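# Sort stickered items into matching colored containers

## Task

Place every item inside the container whose color matches the color of the sticker on that item.

## Robot and tools

Setup: four identical i2rt Big YAM arms (arm1, arm2, arm3, arm4) share one workspace. Each has six revolute joints, a two-finger gripper and a wrist camera that sits on top of the hand looking toward the fingertips. The hand reaches roughly 1.0 m from the joint1 axis. Four fixed room cameras also watch: cam_room_a1, cam_room_a2, cam_room_b1, cam_room_b2. Wrist cameras are arm1_cam_wrist to arm4_cam_wrist.

Frames: every pose is given in a single scene frame with its origin on the floor and +z up, in metres. Calibrated feet (base_link, each facing along its own +x): arm1 at (-0.644, +1.377, +0.914) quat_wxyz (+0.682, +0.007, +0.004, +0.731); arm2 at (-0.655, -0.555, +0.928) quat (+0.747, +0.002, +0.000, -0.665); arm3 at (+0.651, -1.332, +0.868) quat (+0.663, -0.004, -0.006, -0.748); arm4 at (+0.648, +0.477, +0.879) quat (+0.687, +0.001, +0.003, +0.727). The printed hand point lies between the finger pads, about 1 cm short of the tips; the fingers point along the hand's +z and open along its y. Printed hand positions can be off, more so at long reach. hand_target is where the hand would be at the joint targets currently held.

Tool move: one action for any subset of arms. Arguments are arm1..arm4 (each an object or null) plus cameras. An arm left out receives nothing new but may keep pushing toward an older target. Per arm:
- joints: absolute targets keyed by joint_rad names (radians) and gripper_m (metres, fingertip gap). Ranges: joint1_rad -2.879 to 2.879 (base yaw, positive counter-clockwise from above, 0 = along the foot's +x); joint2_rad 0 to 3.141 (shoulder, 0 = upper arm back and near level, larger lifts then swings forward); joint3_rad 0 to 3.019 (elbow, 0 = folded); joint4_rad -1.692 to 1.57 (hand pitch, positive tips fingers up); joint5_rad -1.57 to 1.57 (sideways swing, positive to the arm's right); joint6_rad -2.094 to 2.094 (roll, positive clockwise viewed from behind); gripper_m 0 to 0.093. Done tolerances: ±0.045, ±0.14, ±0.09, ±0.055, ±0.03, ±0.035 rad, gripper ±0.003 m.
- target: an absolute hand pose, a list of seven numbers [x, y, z, qw, qx, qy, qz], metres in the scene frame, same format as the printed hand line. The hand travels in a straight line from its hand_target toward it. With target, joints may contain only gripper_m.
- speed: top path speed in m/s, 0.002 to 0.5, default 0.25; only allowed with target. Rotation is capped at twice that value in rad/s.
All motions in one call begin together; hand paths of different arms finish together, paced by the slowest. Paths last 0.5 to 10 s (cut off at 10 s); an action never exceeds 15 s. The controller keeps each step within 100 mm and 20 degrees of the measured hand, favours position over orientation, and often lands a centimetre or more off. Joint moves can swing the hand wide because joints move at different rates. Nothing slows for obstacles or other arms. Unknown keys make a call invalid; out-of-range values are refused, and a refusal (or a stop during a call) cancels the later move, wait and finished_scene calls in that reply.

cameras (move and wait): list of camera names or "all"; omitted/null means all, [] means none.

Tool wait: seconds from 0 to 10, plus cameras; nothing new is commanded. Returns the full state. zoom_image: camera plus region [x0, y0, x1, y1] in pixels from the top-left, max 504 by 504, on that camera's latest image (only cameras included in the newest images). read_manual: section "licences" only; returns licence text. finished_scene: scene = current scene number (1 to 3); irreversible, next calls run in the next scene. The first scene is practice and may be skipped.

Reading results: the "move" line lists each arm sent a motion with "done" or its worst status. joint_status/hand_status: off_target (resting short, maybe still pushing), time_out (each joint then holds a target near where it stopped and keeps pushing; on_its_own lists those still moving; send the reported position to relax), not_followed (a safety check withheld the targets; "joint command not followed" or "pose unreachable"; the robot may keep trying). "as last shown" marks arms not named in the action; their status reads "not commanded". on_its_own's "held at" shows a target, not a reading. Joint velocities are rad/s (gripper m/s); "within noise" means at rest. Joint torques are total drive output including gravity, with per-unit offsets and noise; entries 3 and 4 wrap past ±28 N m.

Gripper: closed on nothing reads 0.000 to 0.002. Gripping a rigid part reads up to 0.005 m under its width. Commanding about 0.005 m below the first-contact reading gives full force (about 50 to 64 N per pad); soft items get crushed more with smaller targets. In free air the reading is up to 0.002 m wider than the real gap. Release with a target well above the reading.

Cautions: do not knock, drop or push anything off the work area or onto the floor; never release objects while moving. Arms do not stop on contact and can push hard; avoid arm-to-arm pinches (the clearance check may act too late and ignores fingers, gripper housings and cameras). Long holding, stretched poses or pushing against the unreachable heat motors: MOTOR HOT appears at 85 °C, and at 100 °C an OVER-TEMPERATURE FAULT drops that arm for 30 to 60 s or more; afterwards keys read limit_stop_at_motor_heat and need resending. Loose objects may occasionally get nudged. The scene keeps running while you think, holding the last command, so the arrangement must be stable before calling finished_scene.

Each tool is called as a command line: name --argument value for each argument, lists and objects as JSON in quotes; but a table of rows of numbers goes row by row, as --pt "numbers of a row", without its own name.

## Session

move

Scene clock: 0.00 s.
Joint torques (N m): no reading
Motor temperatures (°C): arm1=[22 24 25 23 21 21 21] | arm2=[24 24 24 22 22 20 23] | arm3=[24 24 23 24 24 23 23] | arm4=[23 21 22 22 25 21 24]
Heat: arm1: hottest joint3_rad 25 °C; arm2: hottest joint1_rad 24 °C; arm3: hottest joint1_rad 24 °C; arm4: hottest joint5_rad 25 °C.
Joint velocities: within noise
arm1.joint_positions: joint1_rad=-0.126 joint2_rad=+0.534 joint3_rad=+1.403 joint4_rad=-1.611 joint5_rad=-0.026 joint6_rad=-0.127 gripper_m=+0.09396
arm1.joint_status: not commanded
arm1.hand: x=-0.6307 y=+1.5344 z=+1.4214 quat_wxyz=(-0.298, +0.671, -0.622, -0.272) (m; scene frame)
arm1.hand_target: x=-0.6306 y=+1.5327 z=+1.4326 quat_wxyz=(-0.308, +0.666, -0.618, -0.280) (m; scene frame)
arm1.hand_status: not commanded
arm2.joint_positions: joint1_rad=-0.045 joint2_rad=+0.390 joint3_rad=+1.428 joint4_rad=-1.186 joint5_rad=+0.166 joint6_rad=-0.774 gripper_m=+0.09396
arm2.joint_status: not commanded
arm2.hand: x=-0.6756 y=-0.6916 z=+1.5578 quat_wxyz=(-0.217, -0.319, -0.688, +0.615) (m; scene frame)
arm2.hand_target: x=-0.6760 y=-0.6854 z=+1.5653 quat_wxyz=(-0.221, -0.317, -0.681, +0.622) (m; scene frame)
arm2.hand_status: not commanded
arm3.joint_positions: joint1_rad=+0.075 joint2_rad=+0.276 joint3_rad=+1.523 joint4_rad=-1.599 joint5_rad=-0.185 joint6_rad=-0.597 gripper_m=+0.09396
arm3.joint_status: not commanded
arm3.hand: x=+0.6803 y=-1.3506 z=+1.4452 quat_wxyz=(-0.326, -0.350, -0.735, +0.481) (m; scene frame)
arm3.hand_target: x=+0.6804 y=-1.3484 z=+1.4507 quat_wxyz=(-0.328, -0.347, -0.731, +0.487) (m; scene frame)
arm3.hand_status: not commanded
arm4.joint_positions: joint1_rad=+0.109 joint2_rad=+0.555 joint3_rad=+1.556 joint4_rad=-1.251 joint5_rad=+0.178 joint6_rad=-0.775 gripper_m=+0.09396
arm4.joint_status: not commanded
arm4.hand: x=+0.6522 y=+0.6599 z=+1.5276 quat_wxyz=(-0.572, +0.731, -0.297, -0.221) (m; scene frame)
arm4.hand_target: x=+0.6531 y=+0.6547 z=+1.5360 quat_wxyz=(-0.580, +0.725, -0.296, -0.226) (m; scene frame)
arm4.hand_status: not commanded
pictures: arm1_cam_wrist, arm2_cam_wrist, arm3_cam_wrist, arm4_cam_wrist, cam_room_a1, cam_room_a2, cam_room_b1, cam_room_b2
Images, in order (width x height): arm1_cam_wrist 672x504, arm2_cam_wrist 672x504, arm3_cam_wrist 672x504, arm4_cam_wrist 672x504, cam_room_a1 672x504, cam_room_a2 672x504, cam_room_b1 672x504, cam_room_b2 672x504.

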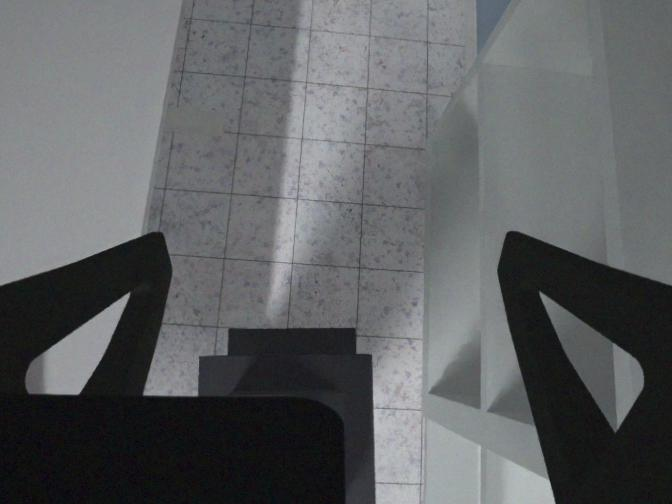

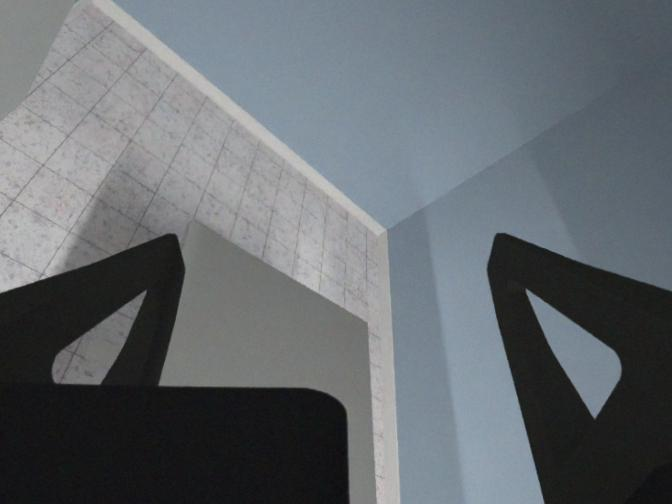

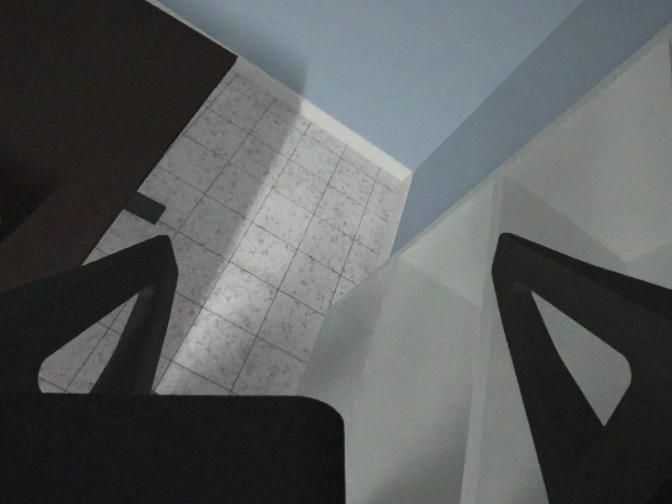

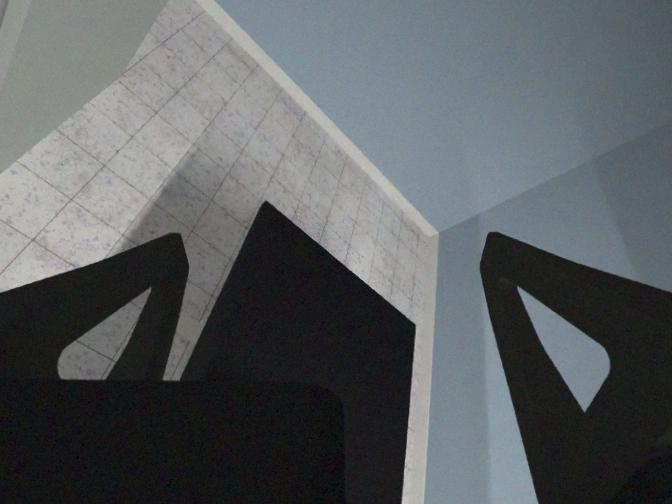

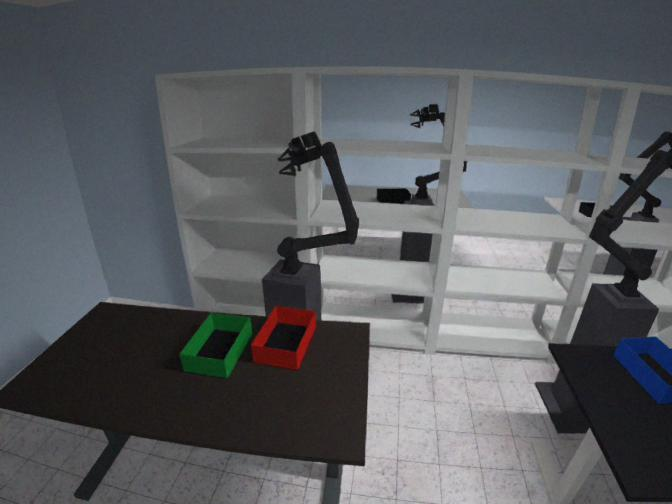

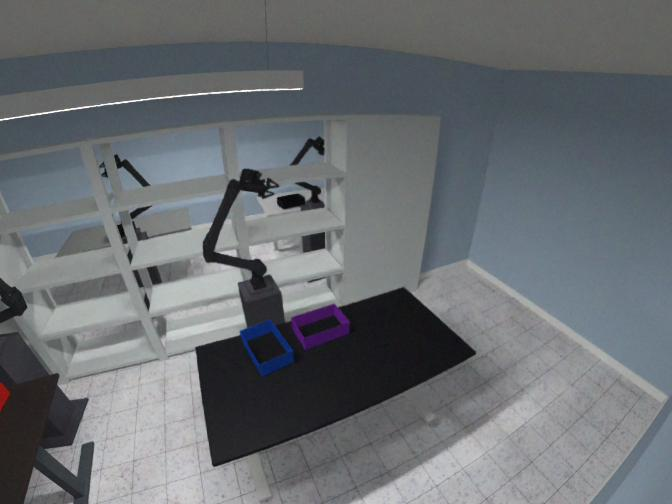

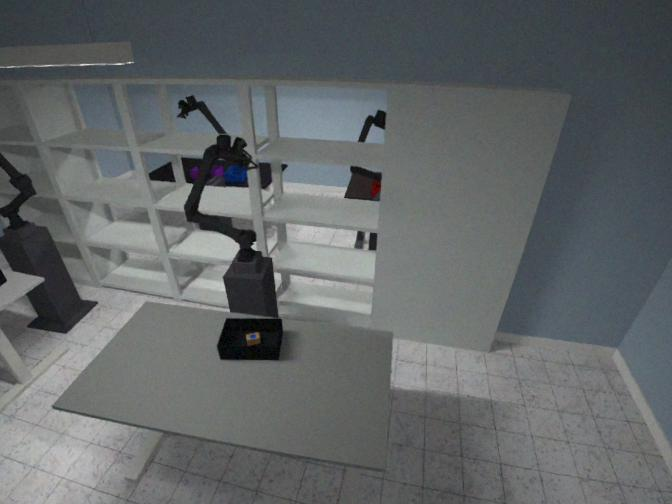

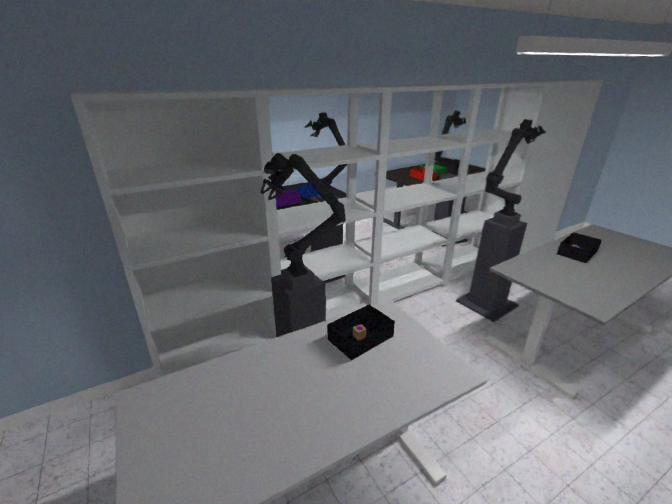

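zoom_image --camera "cam_room_b1" --region '[190, 300, 310, 390]'

zoom_image --camera "cam_room_b2" --region '[300, 290, 420, 380]'

zoom_image --camera "cam_room_a1" --region '[140, 60, 644, 460]'

zoom_image --camera "cam_room_a2" --region '[0, 80, 460, 440]'

zoom_image --camera "cam_room_b1" --region '[0, 60, 500, 380]'

zoom_image --camera "cam_room_b2" --region '[70, 70, 570, 370]'

Scaled by 4.200.

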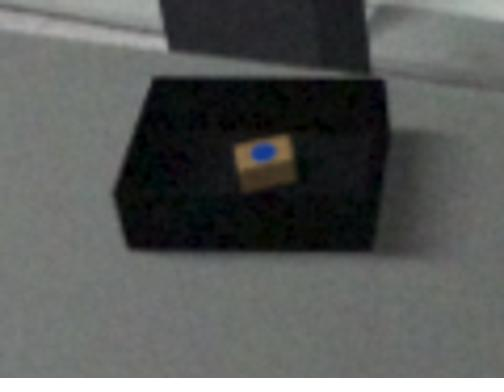

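Scaled by 4.200.

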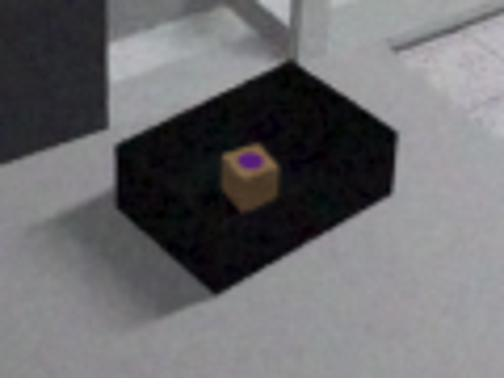

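Scaled by 1.000.

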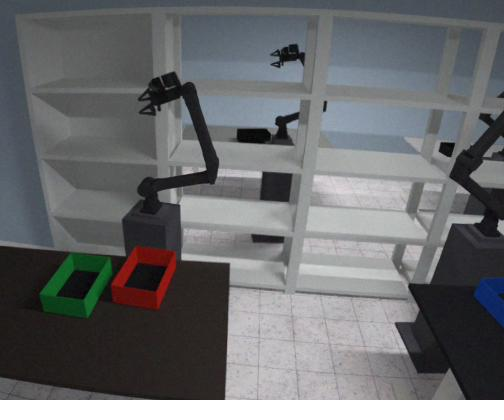

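Scaled by 1.096.

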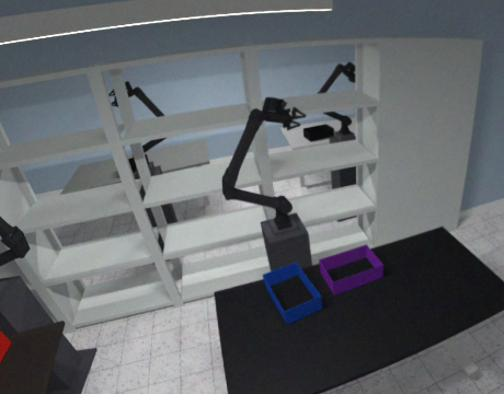

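Scaled by 1.008.

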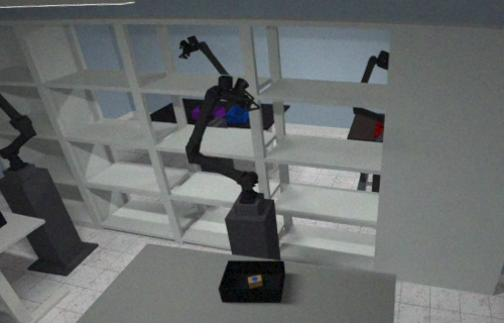

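Scaled by 1.008.

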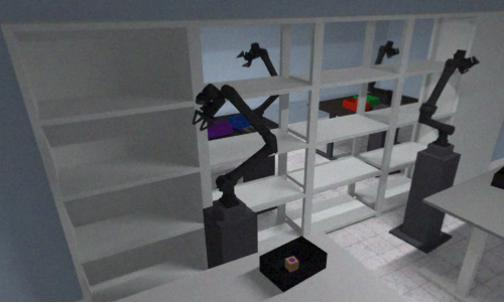

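move --arm1 '{"joints": {"joint1_rad": 1.7, "joint4_rad": -1.65, "joint6_rad": 0, "joint5_rad": 0}}' --arm2 '{"joints": {"joint1_rad": -1.5, "joint4_rad": -1.65, "joint6_rad": 0, "joint5_rad": 0}}' --arm3 '{"joints": {"joint1_rad": 1.4, "joint4_rad": -1.65, "joint6_rad": 0, "joint5_rad": 0}}' --arm4 '{"joints": {"joint1_rad": -1.5, "joint4_rad": -1.65, "joint6_rad": 0, "joint5_rad": 0}}'

Scene clock: 54.87 s.
Joint torques (N m): arm1=[-1.38 6.65 10.14 1.22 -0.02 0.07] | arm2=[0.32 5.19 8.7 1.81 -0.11 0.21] | arm3=[1.9 10.05 5.41 1.47 0.08 0.01] | arm4=[0.62 4.54 7.04 0.83 0.02 0.19]
Motor temperatures (°C): arm1=[22 24 29 24 21 21 21] | arm2=[24 25 27 23 22 20 23] | arm3=[24 25 24 24 24 23 23] | arm4=[23 22 26 22 25 21 24]
Heat: arm1: hottest joint3_rad 29 °C; arm2: hottest joint3_rad 27 °C; arm3: hottest joint2_rad 25 °C; arm4: hottest joint3_rad 26 °C.
move: arm1 done; arm2 done; arm3 done; arm4 done
Joint velocities: within noise
arm1.joint_positions: joint1_rad=+1.693 joint2_rad=+0.534 joint3_rad=+1.403 joint4_rad=-1.639 joint5_rad=+0.000 joint6_rad=-0.008 gripper_m=+0.09398
arm1.joint_status: all done
arm1.hand: x=-0.7869 y=+1.3473 z=+1.4183 quat_wxyz=(+0.034, +0.913, +0.092, -0.395) (m; scene frame)
arm1.hand_target: x=-0.7823 y=+1.3470 z=+1.4263 quat_wxyz=(+0.037, +0.911, +0.092, -0.400) (m; scene frame)
arm1.hand_status: not commanded
arm2.joint_positions: joint1_rad=-1.495 joint2_rad=+0.390 joint3_rad=+1.428 joint4_rad=-1.636 joint5_rad=+0.002 joint6_rad=-0.015 gripper_m=+0.09398
arm2.joint_status: all done
arm2.hand: x=-0.7493 y=-0.5743 z=+1.4557 quat_wxyz=(-0.039, -0.880, -0.091, +0.465) (m; scene frame)
arm2.hand_target: x=-0.7430 y=-0.5730 z=+1.4589 quat_wxyz=(-0.042, -0.880, -0.083, +0.466) (m; scene frame)
arm2.hand_status: not commanded
arm3.joint_positions: joint1_rad=+1.392 joint2_rad=+0.276 joint3_rad=+1.523 joint4_rad=-1.645 joint5_rad=-0.002 joint6_rad=-0.008 gripper_m=+0.09397
arm3.joint_status: all done
arm3.hand: x=+0.6734 y=-1.3311 z=+1.4334 quat_wxyz=(-0.548, -0.117, -0.823, +0.090) (m; scene frame)
arm3.hand_target: x=+0.6704 y=-1.3303 z=+1.4364 quat_wxyz=(-0.551, -0.117, -0.822, +0.086) (m; scene frame)
arm3.hand_status: not commanded
arm4.joint_positions: joint1_rad=-1.494 joint2_rad=+0.555 joint3_rad=+1.556 joint4_rad=-1.638 joint5_rad=+0.002 joint6_rad=-0.014 gripper_m=+0.09398
arm4.joint_status: all done
arm4.hand: x=+0.7890 y=+0.4970 z=+1.4414 quat_wxyz=(-0.447, +0.066, -0.892, -0.024) (m; scene frame)
arm4.hand_target: x=+0.7836 y=+0.4959 z=+1.4459 quat_wxyz=(-0.450, +0.057, -0.891, -0.027) (m; scene frame)
arm4.hand_status: not commanded
pictures: arm1_cam_wrist, arm2_cam_wrist, arm3_cam_wrist, arm4_cam_wrist, cam_room_a1, cam_room_a2, cam_room_b1, cam_room_b2
Images, in order (width x height): arm1_cam_wrist 672x504, arm2_cam_wrist 672x504, arm3_cam_wrist 672x504, arm4_cam_wrist 672x504, cam_room_a1 672x504, cam_room_a2 672x504, cam_room_b1 672x504, cam_room_b2 672x504.

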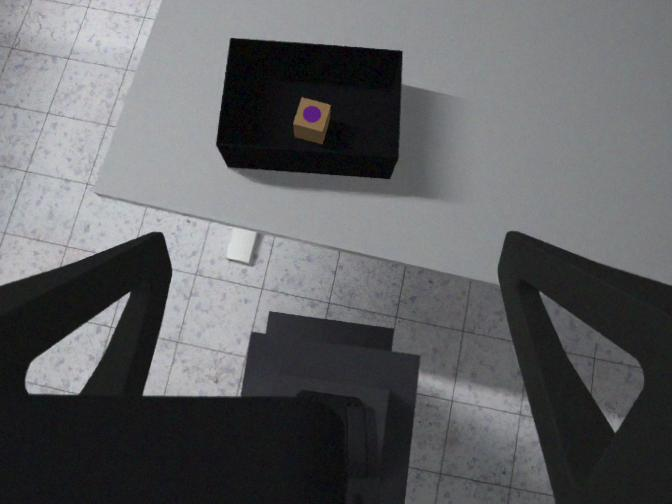

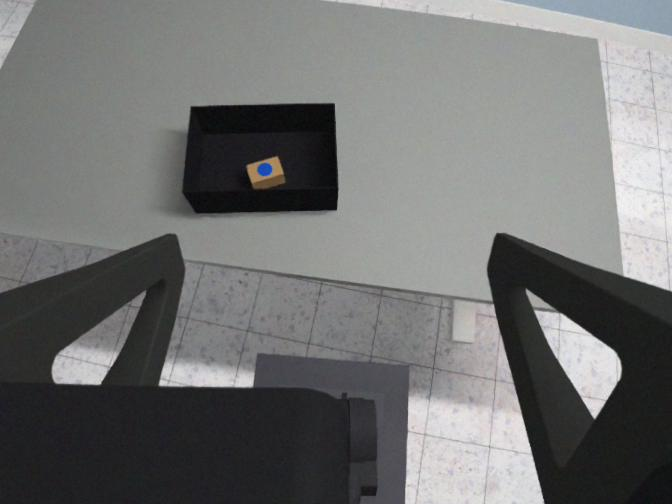

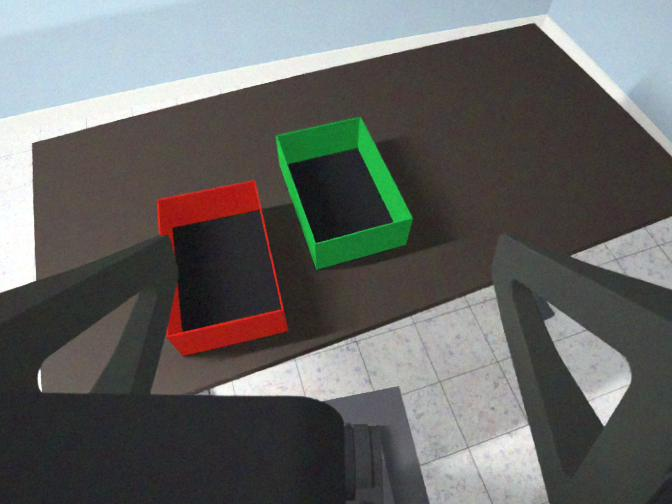

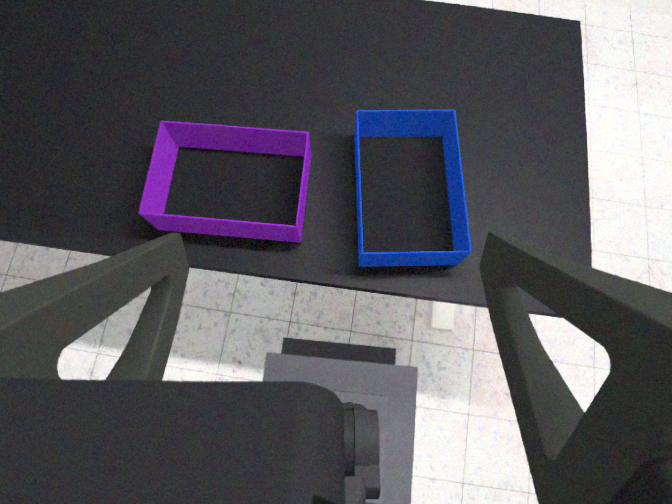

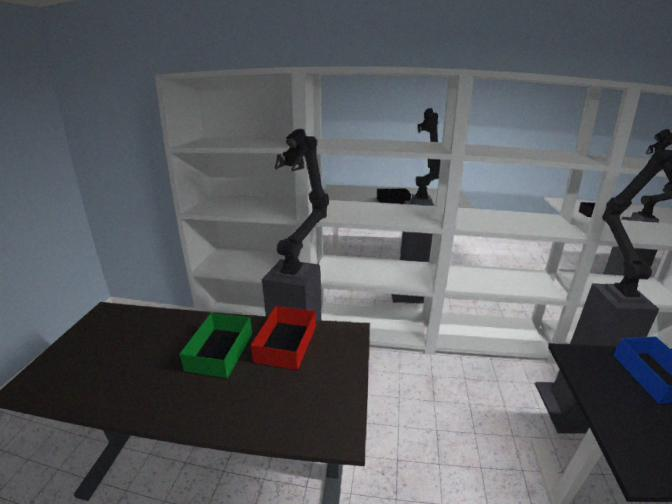

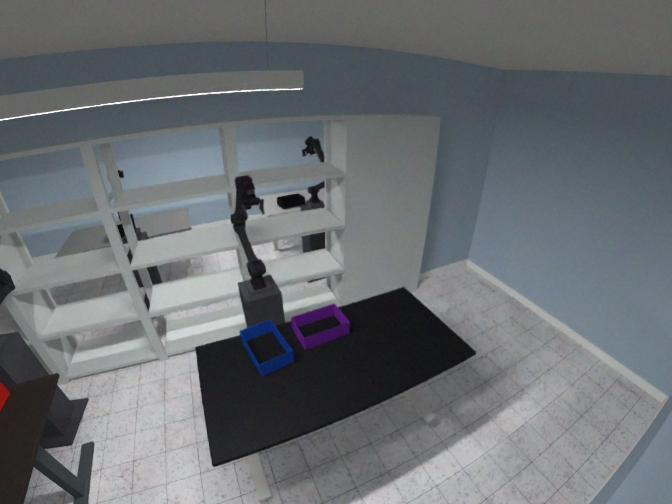

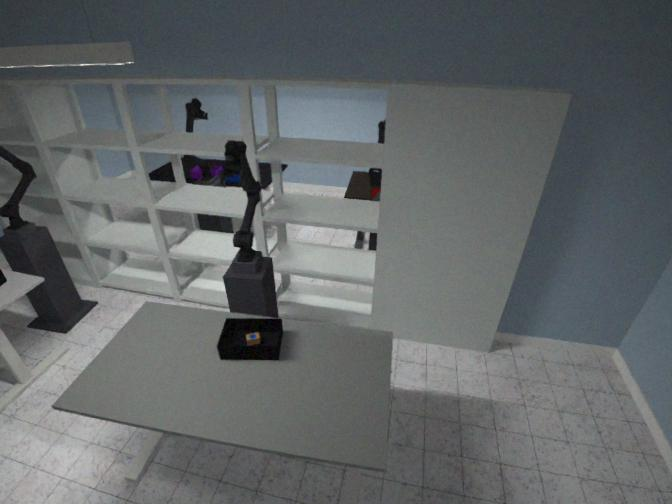

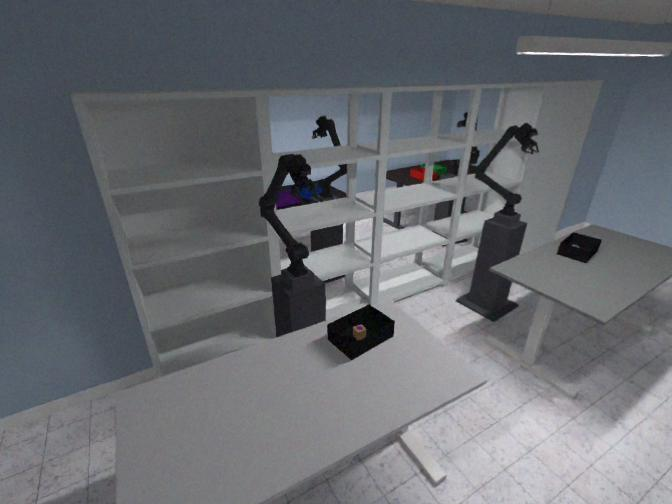

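move --arm1 '{"target": [-1.08, 1.25, 1.12, 0, 1, 0, 0], "speed": 0.4}' --arm2 '{"target": [-1.0, -0.6, 1.12, 0, 1, 0, 0], "speed": 0.4}' --arm4 '{"joints": {"joint1_rad": 1.57, "joint2_rad": 0.3, "joint3_rad": 1.4, "joint4_rad": -1.1}}' --cameras '["arm1_cam_wrist", "arm2_cam_wrist", "arm4_cam_wrist"]'

Scene clock: 78.23 s.
Joint torques (N m): arm1=[-2.37 -11.99 15.06 0.18 -0.02 0.11] | arm2=[0.03 -11.34 13.23 0.9 -0.15 0.21] | arm3=[1.96 9.88 5.45 1.44 0.08 0.03] | arm4=[0.91 9.47 5.27 2.06 0.07 0.17]
Motor temperatures (°C): arm1=[22 24 29 23 21 21 21] | arm2=[24 25 28 22 22 20 23] | arm3=[24 25 24 24 24 23 23] | arm4=[23 22 27 22 24 21 24]
Heat: arm1: hottest joint3_rad 29 °C; arm2: hottest joint3_rad 28 °C; arm3: hottest joint2_rad 25 °C; arm4: hottest joint3_rad 27 °C.
move: arm1 off_target; arm2 off_target; arm4 done
Joint velocities: within noise
arm1.joint_positions: joint1_rad=+1.788 joint2_rad=+1.572 joint3_rad=+1.325 joint4_rad=-1.410 joint5_rad=-0.005 joint6_rad=+0.271 gripper_m=+0.09398
arm1.joint_status: not commanded
arm1.hand: x=-1.0625 y=+1.2525 z=+1.0909 quat_wxyz=(-0.011, +0.999, +0.007, +0.034) (m; scene frame)
arm1.hand_target: x=-1.0785 y=+1.2505 z=+1.1201 quat_wxyz=(+0.000, +1.000, +0.000, +0.000) (m; scene frame)
arm1.hand_status: off_target (0.034 m and 4.2 deg from the pose sent, 0.429 m and 48.0 deg at the start)
arm2.joint_positions: joint1_rad=-1.551 joint2_rad=+1.271 joint3_rad=+1.037 joint4_rad=-1.383 joint5_rad=+0.000 joint6_rad=+0.113 gripper_m=+0.09398
arm2.joint_status: not commanded
arm2.hand: x=-0.9874 y=-0.6009 z=+1.1055 quat_wxyz=(+0.005, -1.000, -0.012, -0.024) (m; scene frame)
arm2.hand_target: x=-0.9994 y=-0.6000 z=+1.1201 quat_wxyz=(+0.000, -1.000, +0.000, +0.000) (m; scene frame)
arm2.hand_status: off_target (0.019 m and 3.1 deg from the pose sent, 0.420 m and 56.7 deg at the start)
arm3: as last shown
arm4.joint_positions: joint1_rad=+1.567 joint2_rad=+0.285 joint3_rad=+1.400 joint4_rad=-1.119 joint5_rad=+0.000 joint6_rad=-0.013 gripper_m=+0.09402
arm4.joint_status: all done
arm4.hand: x=+0.5591 y=+0.4752 z=+1.5235 quat_wxyz=(+0.015, +0.707, +0.022, -0.707) (m; scene frame)
arm4.hand_target: x=+0.5519 y=+0.4745 z=+1.5274 quat_wxyz=(+0.021, +0.705, +0.019, -0.709) (m; scene frame)
arm4.hand_status: not commanded
pictures: arm1_cam_wrist, arm2_cam_wrist, arm4_cam_wrist
Images, in order (width x height): arm1_cam_wrist 672x504, arm2_cam_wrist 672x504, arm4_cam_wrist 672x504.

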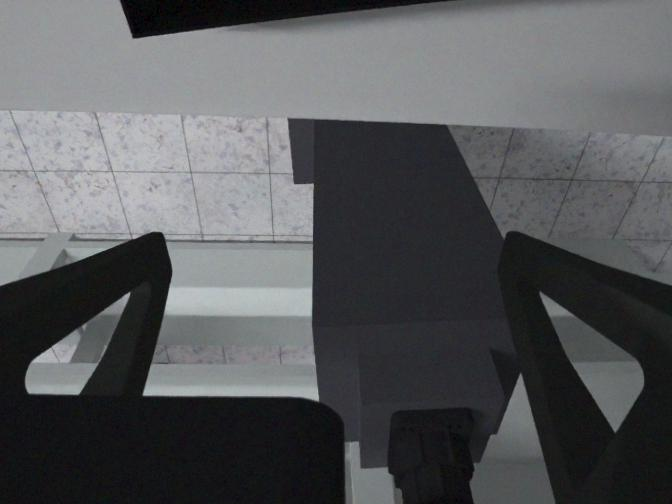

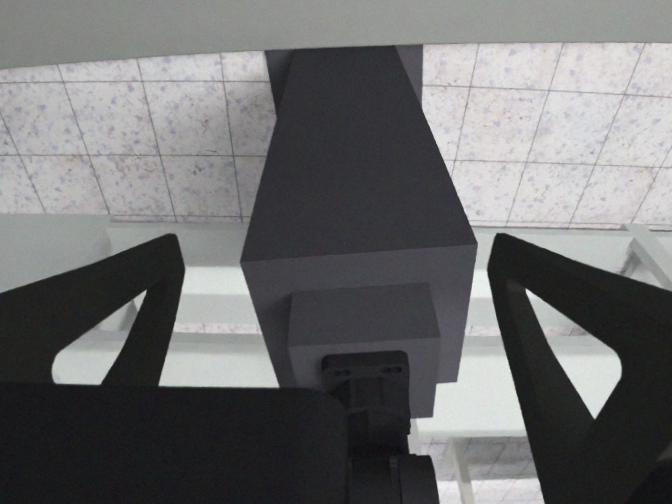

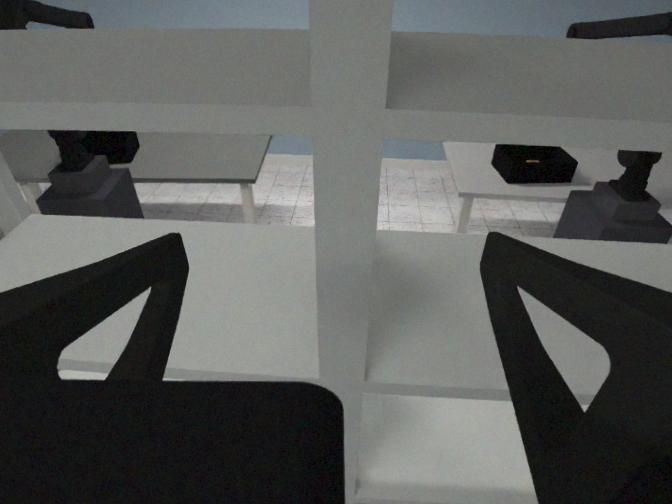

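move --arm1 '{"target": [-1.08, 1.24, 1.12, 0.025, 0.961, 0.093, -0.258], "speed": 0.3}' --arm2 '{"target": [-1.08, -0.78, 1.12, 0.062, 0.938, 0.232, -0.251], "speed": 0.3}' --arm4 '{"target": [0.42, 0.63, 1.25, -0.170, 0.782, -0.242, -0.548], "speed": 0.3}' --cameras '["arm1_cam_wrist", "arm2_cam_wrist", "arm4_cam_wrist"]'

Scene clock: 145.50 s.
Joint torques (N m): arm1=[-1.26 -8.35 11.08 1.83 0.07 -0.06] | arm2=[1.08 -10.11 10.62 2.51 0.13 -0.08] | arm3=[1.9 9.88 5.41 1.44 0.08 0.02] | arm4=[1.2 1.26 9.73 2.14 0.22 -0.09]
Motor temperatures (°C): arm1=[22 26 33 23 21 21 21] | arm2=[24 25 32 22 22 20 23] | arm3=[24 25 25 24 24 23 23] | arm4=[23 22 26 22 24 21 24]
Heat: arm1: hottest joint3_rad 33 °C; arm2: hottest joint3_rad 32 °C; arm3: hottest joint2_rad 25 °C; arm4: hottest joint3_rad 26 °C.
move: arm1 off_target; arm2 off_target; arm4 done
Joint velocities: within noise
arm1.joint_positions: joint1_rad=+1.817 joint2_rad=+1.279 joint3_rad=+1.002 joint4_rad=-0.825 joint5_rad=+0.058 joint6_rad=+0.126 gripper_m=+0.09398
arm1.joint_status: not commanded
arm1.hand: x=-1.0779 y=+1.2456 z=+1.1099 quat_wxyz=(+0.021, +0.967, +0.085, -0.240) (m; scene frame)
arm1.hand_target: x=-1.0798 y=+1.2401 z=+1.1200 quat_wxyz=(+0.025, +0.961, +0.093, -0.258) (m; scene frame)
arm1.hand_status: off_target (0.012 m and 2.3 deg from the pose sent, 0.036 m and 35.6 deg at the start)
arm2.joint_positions: joint1_rad=-1.204 joint2_rad=+1.289 joint3_rad=+1.037 joint4_rad=-0.776 joint5_rad=-0.004 joint6_rad=+0.017 gripper_m=+0.09398
arm2.joint_status: not commanded
arm2.hand: x=-1.0791 y=-0.7787 z=+1.1341 quat_wxyz=(-0.067, -0.938, -0.224, +0.258) (m; scene frame)
arm2.hand_target: x=-1.0796 y=-0.7798 z=+1.1202 quat_wxyz=(-0.062, -0.938, -0.232, +0.251) (m; scene frame)
arm2.hand_status: off_target (0.014 m and 1.4 deg from the pose sent, 0.202 m and 41.9 deg at the start)
arm3: as last shown
arm4.joint_positions: joint1_rad=+0.959 joint2_rad=+0.342 joint3_rad=+0.692 joint4_rad=-0.731 joint5_rad=+0.046 joint6_rad=+0.026 gripper_m=+0.09402
arm4.joint_status: not commanded
arm4.hand: x=+0.4206 y=+0.6306 z=+1.2405 quat_wxyz=(-0.163, +0.789, -0.251, -0.537) (m; scene frame)
arm4.hand_target: x=+0.4202 y=+0.6299 z=+1.2499 quat_wxyz=(-0.170, +0.782, -0.242, -0.548) (m; scene frame)
arm4.hand_status: done (0.010 m and 2.0 deg from the pose sent, 0.344 m and 42.3 deg at the start)
pictures: arm1_cam_wrist, arm2_cam_wrist, arm4_cam_wrist
Images, in order (width x height): arm1_cam_wrist 672x504, arm2_cam_wrist 672x504, arm4_cam_wrist 672x504.

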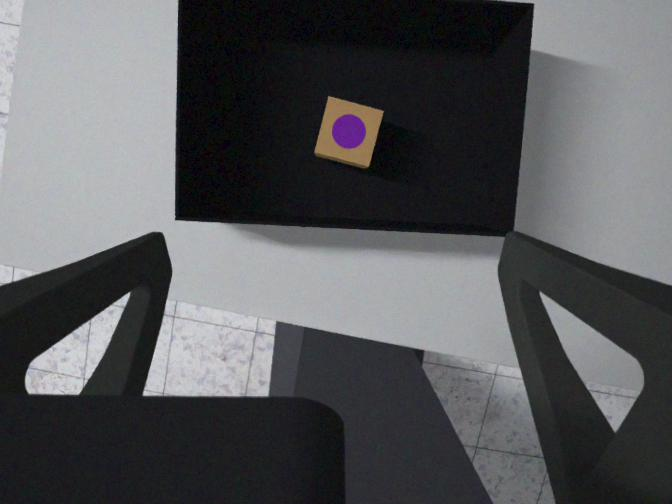

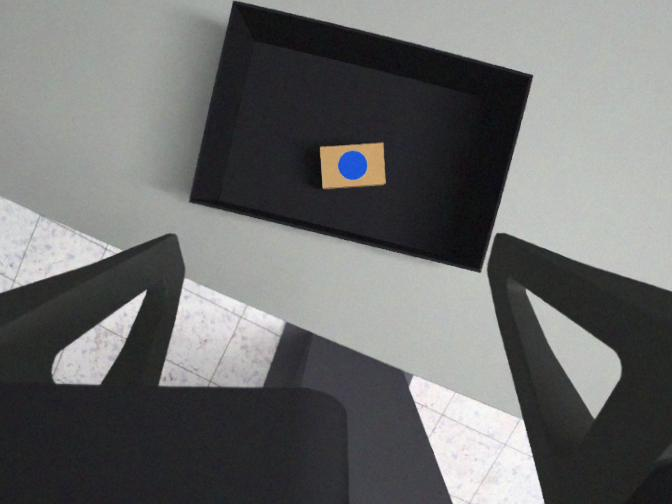

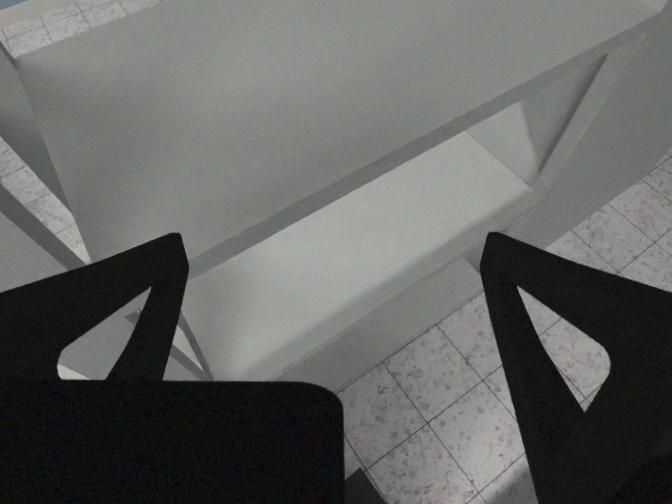

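move --arm1 '{"target": [-1.15, 1.248, 0.92, -0.005, 0.987, -0.035, -0.156], "speed": 0.3}' --arm2 '{"target": [-1.145, -0.793, 0.92, 0.027, 0.960, 0.262, -0.101], "speed": 0.3}' --arm4 '{"target": [0.42, 0.63, 1.40, -0.170, 0.782, -0.242, -0.548], "speed": 0.3}' --cameras '["arm1_cam_wrist", "arm2_cam_wrist", "arm4_cam_wrist"]'

Scene clock: 188.70 s.
Joint torques (N m): arm1=[-2.73 -13.51 11.84 1.42 0.18 0.08] | arm2=[-0.09 -17.38 12.53 1.51 -0.16 -0.07] | arm3=[2.02 9.88 5.38 1.47 0.08 0.03] | arm4=[1.44 2.08 11.28 0.99 0.21 -0.07]
Motor temperatures (°C): arm1=[22 26 35 23 21 21 21] | arm2=[24 25 31 22 22 20 23] | arm3=[24 25 25 24 24 23 23] | arm4=[23 22 32 22 24 21 24]
Heat: arm1: hottest joint3_rad 35 °C; arm2: hottest joint3_rad 31 °C; arm3: hottest joint2_rad 25 °C; arm4: hottest joint3_rad 32 °C.
move: arm1 off_target; arm2 off_target; arm4 off_target
Joint velocities: within noise
arm1.joint_positions: joint1_rad=+1.793 joint2_rad=+1.790 joint3_rad=+1.011 joint4_rad=-0.583 joint5_rad=+0.098 joint6_rad=+0.332 gripper_m=+0.09398
arm1.joint_status: not commanded
arm1.hand: x=-1.1214 y=+1.2522 z=+0.8984 quat_wxyz=(-0.015, +0.992, -0.026, -0.122) (m; scene frame)
arm1.hand_target: x=-1.1486 y=+1.2484 z=+0.9209 quat_wxyz=(-0.005, +0.987, -0.035, -0.156) (m; scene frame)
arm1.hand_status: off_target (0.036 m and 4.3 deg from the pose sent, 0.203 m and 17.3 deg at the start)
arm2.joint_positions: joint1_rad=-1.233 joint2_rad=+1.848 joint3_rad=+1.134 joint4_rad=-0.692 joint5_rad=-0.015 joint6_rad=-0.070 gripper_m=+0.09398
arm2.joint_status: not commanded
arm2.hand: x=-1.1211 y=-0.7858 z=+0.9100 quat_wxyz=(-0.022, -0.962, -0.259, +0.078) (m; scene frame)
arm2.hand_target: x=-1.1441 y=-0.7924 z=+0.9207 quat_wxyz=(-0.027, -0.959, -0.262, +0.101) (m; scene frame)
arm2.hand_status: off_target (0.027 m and 2.7 deg from the pose sent, 0.224 m and 19.3 deg at the start)
arm3: as last shown
arm4.joint_positions: joint1_rad=+0.961 joint2_rad=+0.531 joint3_rad=+1.117 joint4_rad=-0.953 joint5_rad=+0.052 joint6_rad=+0.025 gripper_m=+0.09402
arm4.joint_status: not commanded
arm4.hand: x=+0.4193 y=+0.6328 z=+1.3832 quat_wxyz=(-0.166, +0.785, -0.251, -0.542) (m; scene frame)
arm4.hand_target: x=+0.4203 y=+0.6300 z=+1.3996 quat_wxyz=(-0.170, +0.782, -0.242, -0.548) (m; scene frame)
arm4.hand_status: off_target (0.017 m and 1.3 deg from the pose sent, 0.159 m and 2.0 deg at the start)
pictures: arm1_cam_wrist, arm2_cam_wrist, arm4_cam_wrist
Images, in order (width x height): arm1_cam_wrist 672x504, arm2_cam_wrist 672x504, arm4_cam_wrist 672x504.

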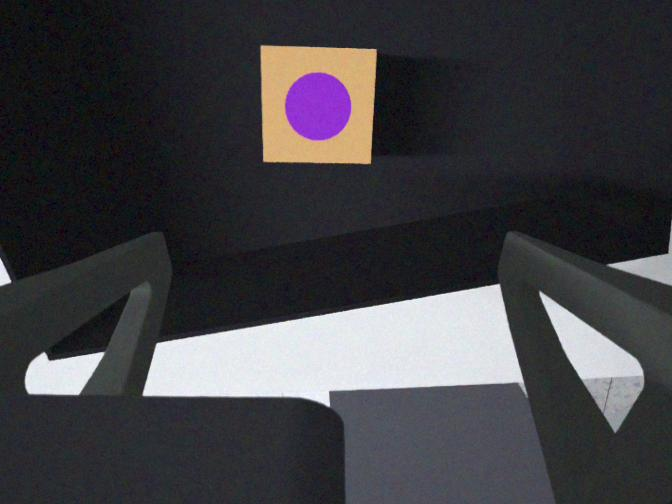

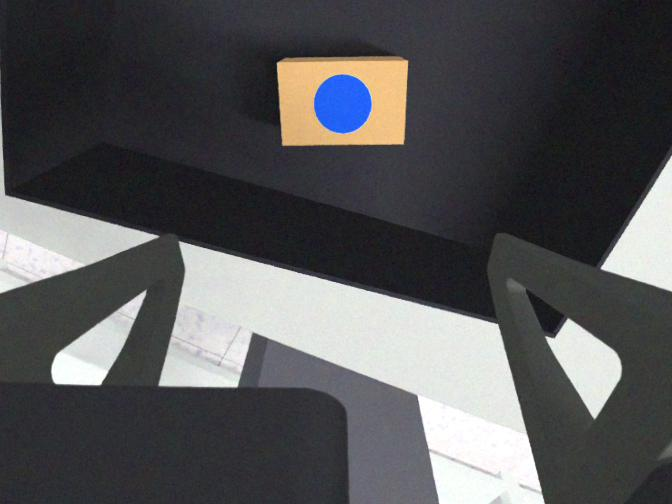

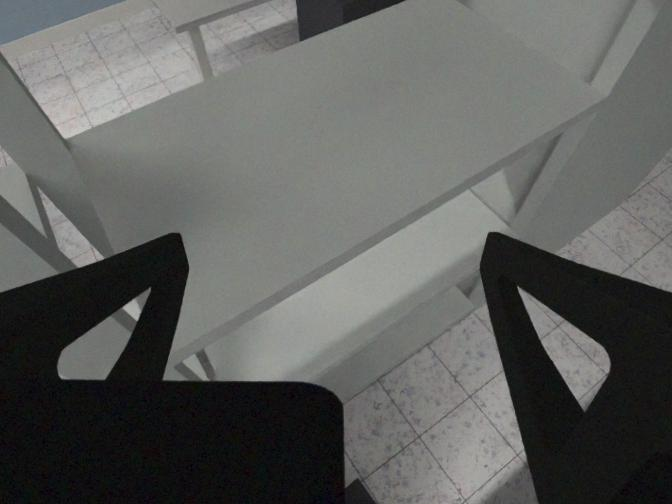

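move --arm1 '{"target": [-1.177, 1.241, 0.845, -0.005, 0.985, -0.035, -0.170], "speed": 0.2}' --arm2 '{"target": [-1.160, -0.798, 0.82, 0.027, 0.960, 0.262, -0.101], "speed": 0.2}' --arm4 '{"target": [0.42, 0.63, 1.25, -0.170, 0.782, -0.242, -0.548], "speed": 0.3}' --cameras '["arm1_cam_wrist", "arm2_cam_wrist"]'

Scene clock: 218.87 s.
Joint torques (N m): arm1=[-2.49 -13.45 10.59 1.51 0.19 0.11] | arm2=[-0.15 -18.61 10.48 1.63 -0.18 -0.07] | arm3=[1.9 9.88 5.44 1.46 0.09 0.02] | arm4=[1.14 0.56 9.83 2.02 0.02 -0.09]
Motor temperatures (°C): arm1=[22 26 33 23 21 21 21] | arm2=[24 26 34 22 22 20 23] | arm3=[24 25 25 24 24 23 23] | arm4=[23 22 35 22 24 21 24]
Heat: arm1: hottest joint3_rad 33 °C; arm2: hottest joint3_rad 34 °C; arm3: hottest joint2_rad 25 °C; arm4: hottest joint3_rad 35 °C.
move: arm1 off_target; arm2 off_target; arm4 off_target
Joint velocities: within noise
arm1.joint_positions: joint1_rad=+1.793 joint2_rad=+1.971 joint3_rad=+1.044 joint4_rad=-0.394 joint5_rad=+0.107 joint6_rad=+0.333 gripper_m=+0.09398
arm1.joint_status: not commanded
arm1.hand: x=-1.1505 y=+1.2457 z=+0.8317 quat_wxyz=(-0.013, +0.989, -0.027, -0.143) (m; scene frame)
arm1.hand_target: x=-1.1760 y=+1.2412 z=+0.8460 quat_wxyz=(-0.005, +0.985, -0.035, -0.170) (m; scene frame)
arm1.hand_status: off_target (0.030 m and 3.4 deg from the pose sent, 0.078 m and 5.8 deg at the start)
arm2.joint_positions: joint1_rad=-1.235 joint2_rad=+2.061 joint3_rad=+1.159 joint4_rad=-0.492 joint5_rad=-0.016 joint6_rad=-0.073 gripper_m=+0.09398
arm2.joint_status: not commanded
arm2.hand: x=-1.1393 y=-0.7933 z=+0.8172 quat_wxyz=(-0.023, -0.962, -0.260, +0.084) (m; scene frame)
arm2.hand_target: x=-1.1594 y=-0.7976 z=+0.8206 quat_wxyz=(-0.027, -0.959, -0.262, +0.101) (m; scene frame)
arm2.hand_status: off_target (0.021 m and 2.1 deg from the pose sent, 0.099 m and 2.7 deg at the start)
arm3: as last shown
arm4.joint_positions: joint1_rad=+0.961 joint2_rad=+0.349 joint3_rad=+0.689 joint4_rad=-0.731 joint5_rad=+0.052 joint6_rad=+0.025 gripper_m=+0.09402
arm4.joint_status: not commanded
arm4.hand: x=+0.4194 y=+0.6318 z=+1.2374 quat_wxyz=(-0.164, +0.791, -0.252, -0.533) (m; scene frame)
arm4.hand_target: x=+0.4202 y=+0.6300 z=+1.2500 quat_wxyz=(-0.170, +0.782, -0.242, -0.548) (m; scene frame)
arm4.hand_status: off_target (0.013 m and 2.4 deg from the pose sent, 0.133 m and 1.3 deg at the start)
pictures: arm1_cam_wrist, arm2_cam_wrist
Images, in order (width x height): arm1_cam_wrist 672x504, arm2_cam_wrist 672x504.

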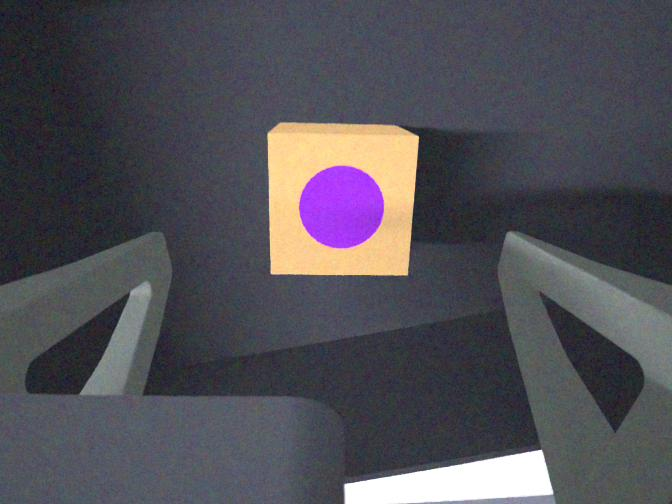

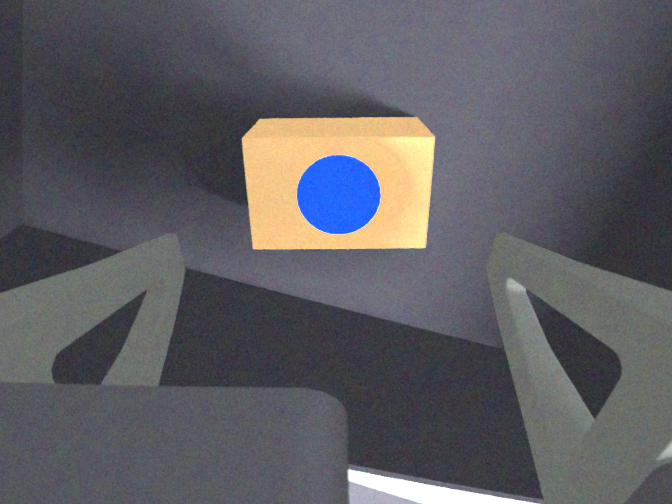

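move --arm1 '{"target": [-1.177, 1.241, 0.772, -0.005, 0.985, -0.035, -0.170], "speed": 0.15}' --arm2 '{"target": [-1.157, -0.796, 0.738, 0.027, 0.960, 0.262, -0.101], "speed": 0.15}' --cameras '["arm1_cam_wrist", "arm2_cam_wrist"]'

move --arm1 '{"joints": {"gripper_m": 0.04}}' --arm2 '{"joints": {"gripper_m": 0.06}}' --cameras '["arm1_cam_wrist", "arm2_cam_wrist"]'

Scene clock: 231.80 s.
Joint torques (N m): arm1=[-2.43 -14.51 8.59 1.42 0.2 0.12] | arm2=[-0.15 -18.73 8.7 1.68 -0.18 -0.08] | arm3=[1.79 9.88 5.44 1.51 0.08 0.03] | arm4=[0.97 0.73 9.99 2.07 0.03 -0.1]
Motor temperatures (°C): arm1=[22 26 32 23 21 21 21] | arm2=[24 26 32 22 22 20 23] | arm3=[24 25 25 24 24 23 23] | arm4=[23 22 34 22 24 21 24]
Heat: arm1: hottest joint3_rad 32 °C; arm2: hottest joint3_rad 32 °C; arm3: hottest joint2_rad 25 °C; arm4: hottest joint3_rad 34 °C.
move: arm1 off_target; arm2 off_target
Joint velocities: within noise
arm1.joint_positions: joint1_rad=+1.793 joint2_rad=+2.131 joint3_rad=+1.054 joint4_rad=-0.234 joint5_rad=+0.107 joint6_rad=+0.334 gripper_m=+0.09398
arm1.joint_status: not commanded
arm1.hand: x=-1.1539 y=+1.2452 z=+0.7637 quat_wxyz=(-0.012, +0.989, -0.028, -0.147) (m; scene frame)
arm1.hand_target: x=-1.1763 y=+1.2411 z=+0.7727 quat_wxyz=(-0.005, +0.985, -0.035, -0.170) (m; scene frame)
arm1.hand_status: off_target (0.025 m and 2.9 deg from the pose sent, 0.065 m and 3.4 deg at the start)
arm2.joint_positions: joint1_rad=-1.235 joint2_rad=+2.229 joint3_rad=+1.175 joint4_rad=-0.329 joint5_rad=-0.016 joint6_rad=-0.074 gripper_m=+0.09398
arm2.joint_status: not commanded
arm2.hand: x=-1.1410 y=-0.7937 z=+0.7414 quat_wxyz=(-0.024, -0.961, -0.260, +0.089) (m; scene frame)
arm2.hand_target: x=-1.1566 y=-0.7957 z=+0.7385 quat_wxyz=(-0.027, -0.959, -0.262, +0.101) (m; scene frame)
arm2.hand_status: off_target (0.017 m and 1.4 deg from the pose sent, 0.081 m and 2.1 deg at the start)
arm3, arm4: as last shown
arm4.hand_target: x=+0.4203 y=+0.6300 z=+1.2499 quat_wxyz=(-0.170, +0.782, -0.242, -0.548) (m; scene frame)
pictures: arm1_cam_wrist, arm2_cam_wrist
Images, in order (width x height): arm1_cam_wrist 672x504, arm2_cam_wrist 672x504.

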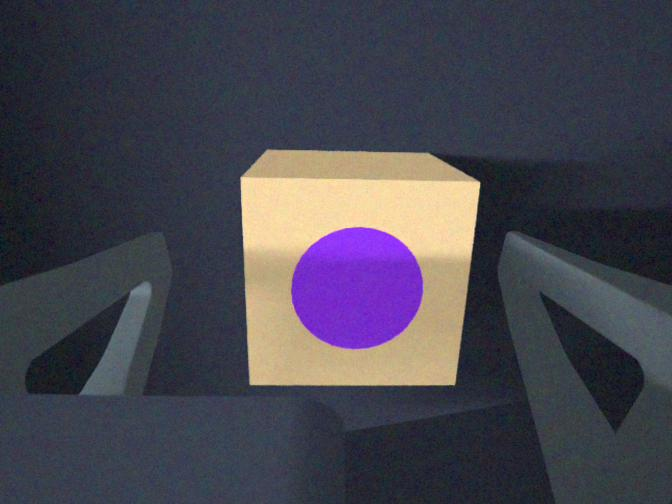

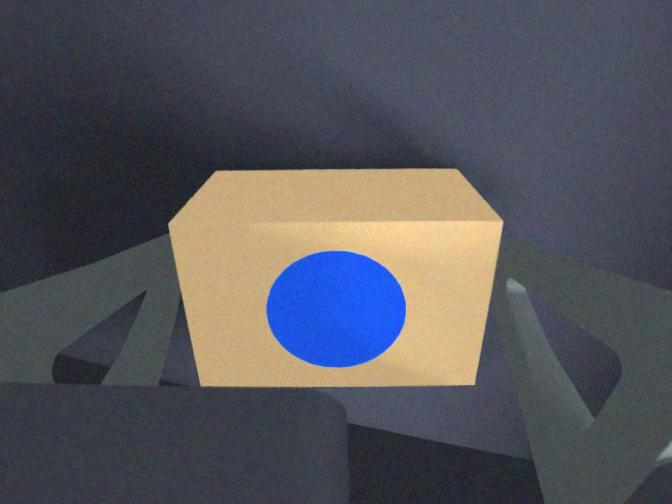

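Scene clock: 232.40 s.
Joint torques (N m): arm1=[-2.73 -14.56 8.7 1.5 0.16 0.09] | arm2=[-0.15 -18.84 8.73 1.66 -0.18 -0.06] | arm3=[1.79 9.93 5.42 1.47 0.08 0.02] | arm4=[1.2 0.5 10.02 2.1 0.07 -0.1]
Motor temperatures (°C): arm1=[22 26 32 23 21 21 21] | arm2=[24 26 32 22 22 20 23] | arm3=[24 25 25 24 24 23 23] | arm4=[23 22 34 22 24 21 24]
Heat: arm1: hottest joint3_rad 32 °C; arm2: hottest joint3_rad 32 °C; arm3: hottest joint2_rad 25 °C; arm4: hottest joint3_rad 34 °C.
move: arm1 off_target; arm2 off_target
Joint velocities: within noise
arm1.joint_positions: joint1_rad=+1.793 joint2_rad=+2.131 joint3_rad=+1.054 joint4_rad=-0.234 joint5_rad=+0.108 joint6_rad=+0.334 gripper_m=+0.05299
arm1.joint_status: gripper_m off_target (ended at +0.05301, target +0.04000)
arm1.hand: x=-1.1541 y=+1.2453 z=+0.7638 quat_wxyz=(-0.012, +0.989, -0.028, -0.147) (m; scene frame)
arm1.hand_target: x=-1.1762 y=+1.2412 z=+0.7727 quat_wxyz=(-0.005, +0.985, -0.035, -0.170) (m; scene frame)
arm1.hand_status: not commanded
arm2.joint_positions: joint1_rad=-1.235 joint2_rad=+2.229 joint3_rad=+1.175 joint4_rad=-0.329 joint5_rad=-0.016 joint6_rad=-0.074 gripper_m=+0.06873
arm2.joint_status: gripper_m off_target (ended at +0.06876, target +0.06000)
arm2.hand: x=-1.1410 y=-0.7938 z=+0.7414 quat_wxyz=(-0.024, -0.961, -0.260, +0.089) (m; scene frame)
arm2.hand_target: x=-1.1566 y=-0.7958 z=+0.7385 quat_wxyz=(-0.027, -0.959, -0.262, +0.101) (m; scene frame)
arm2.hand_status: not commanded
arm3, arm4: as last shown
pictures: arm1_cam_wrist, arm2_cam_wrist
Images, in order (width x height): arm1_cam_wrist 672x504, arm2_cam_wrist 672x504.

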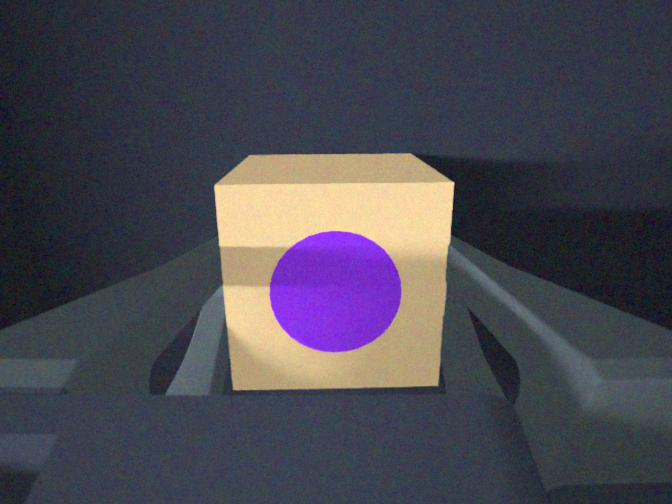

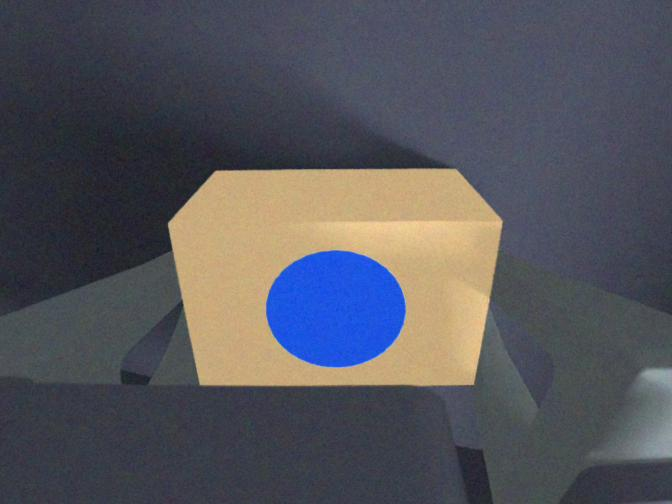

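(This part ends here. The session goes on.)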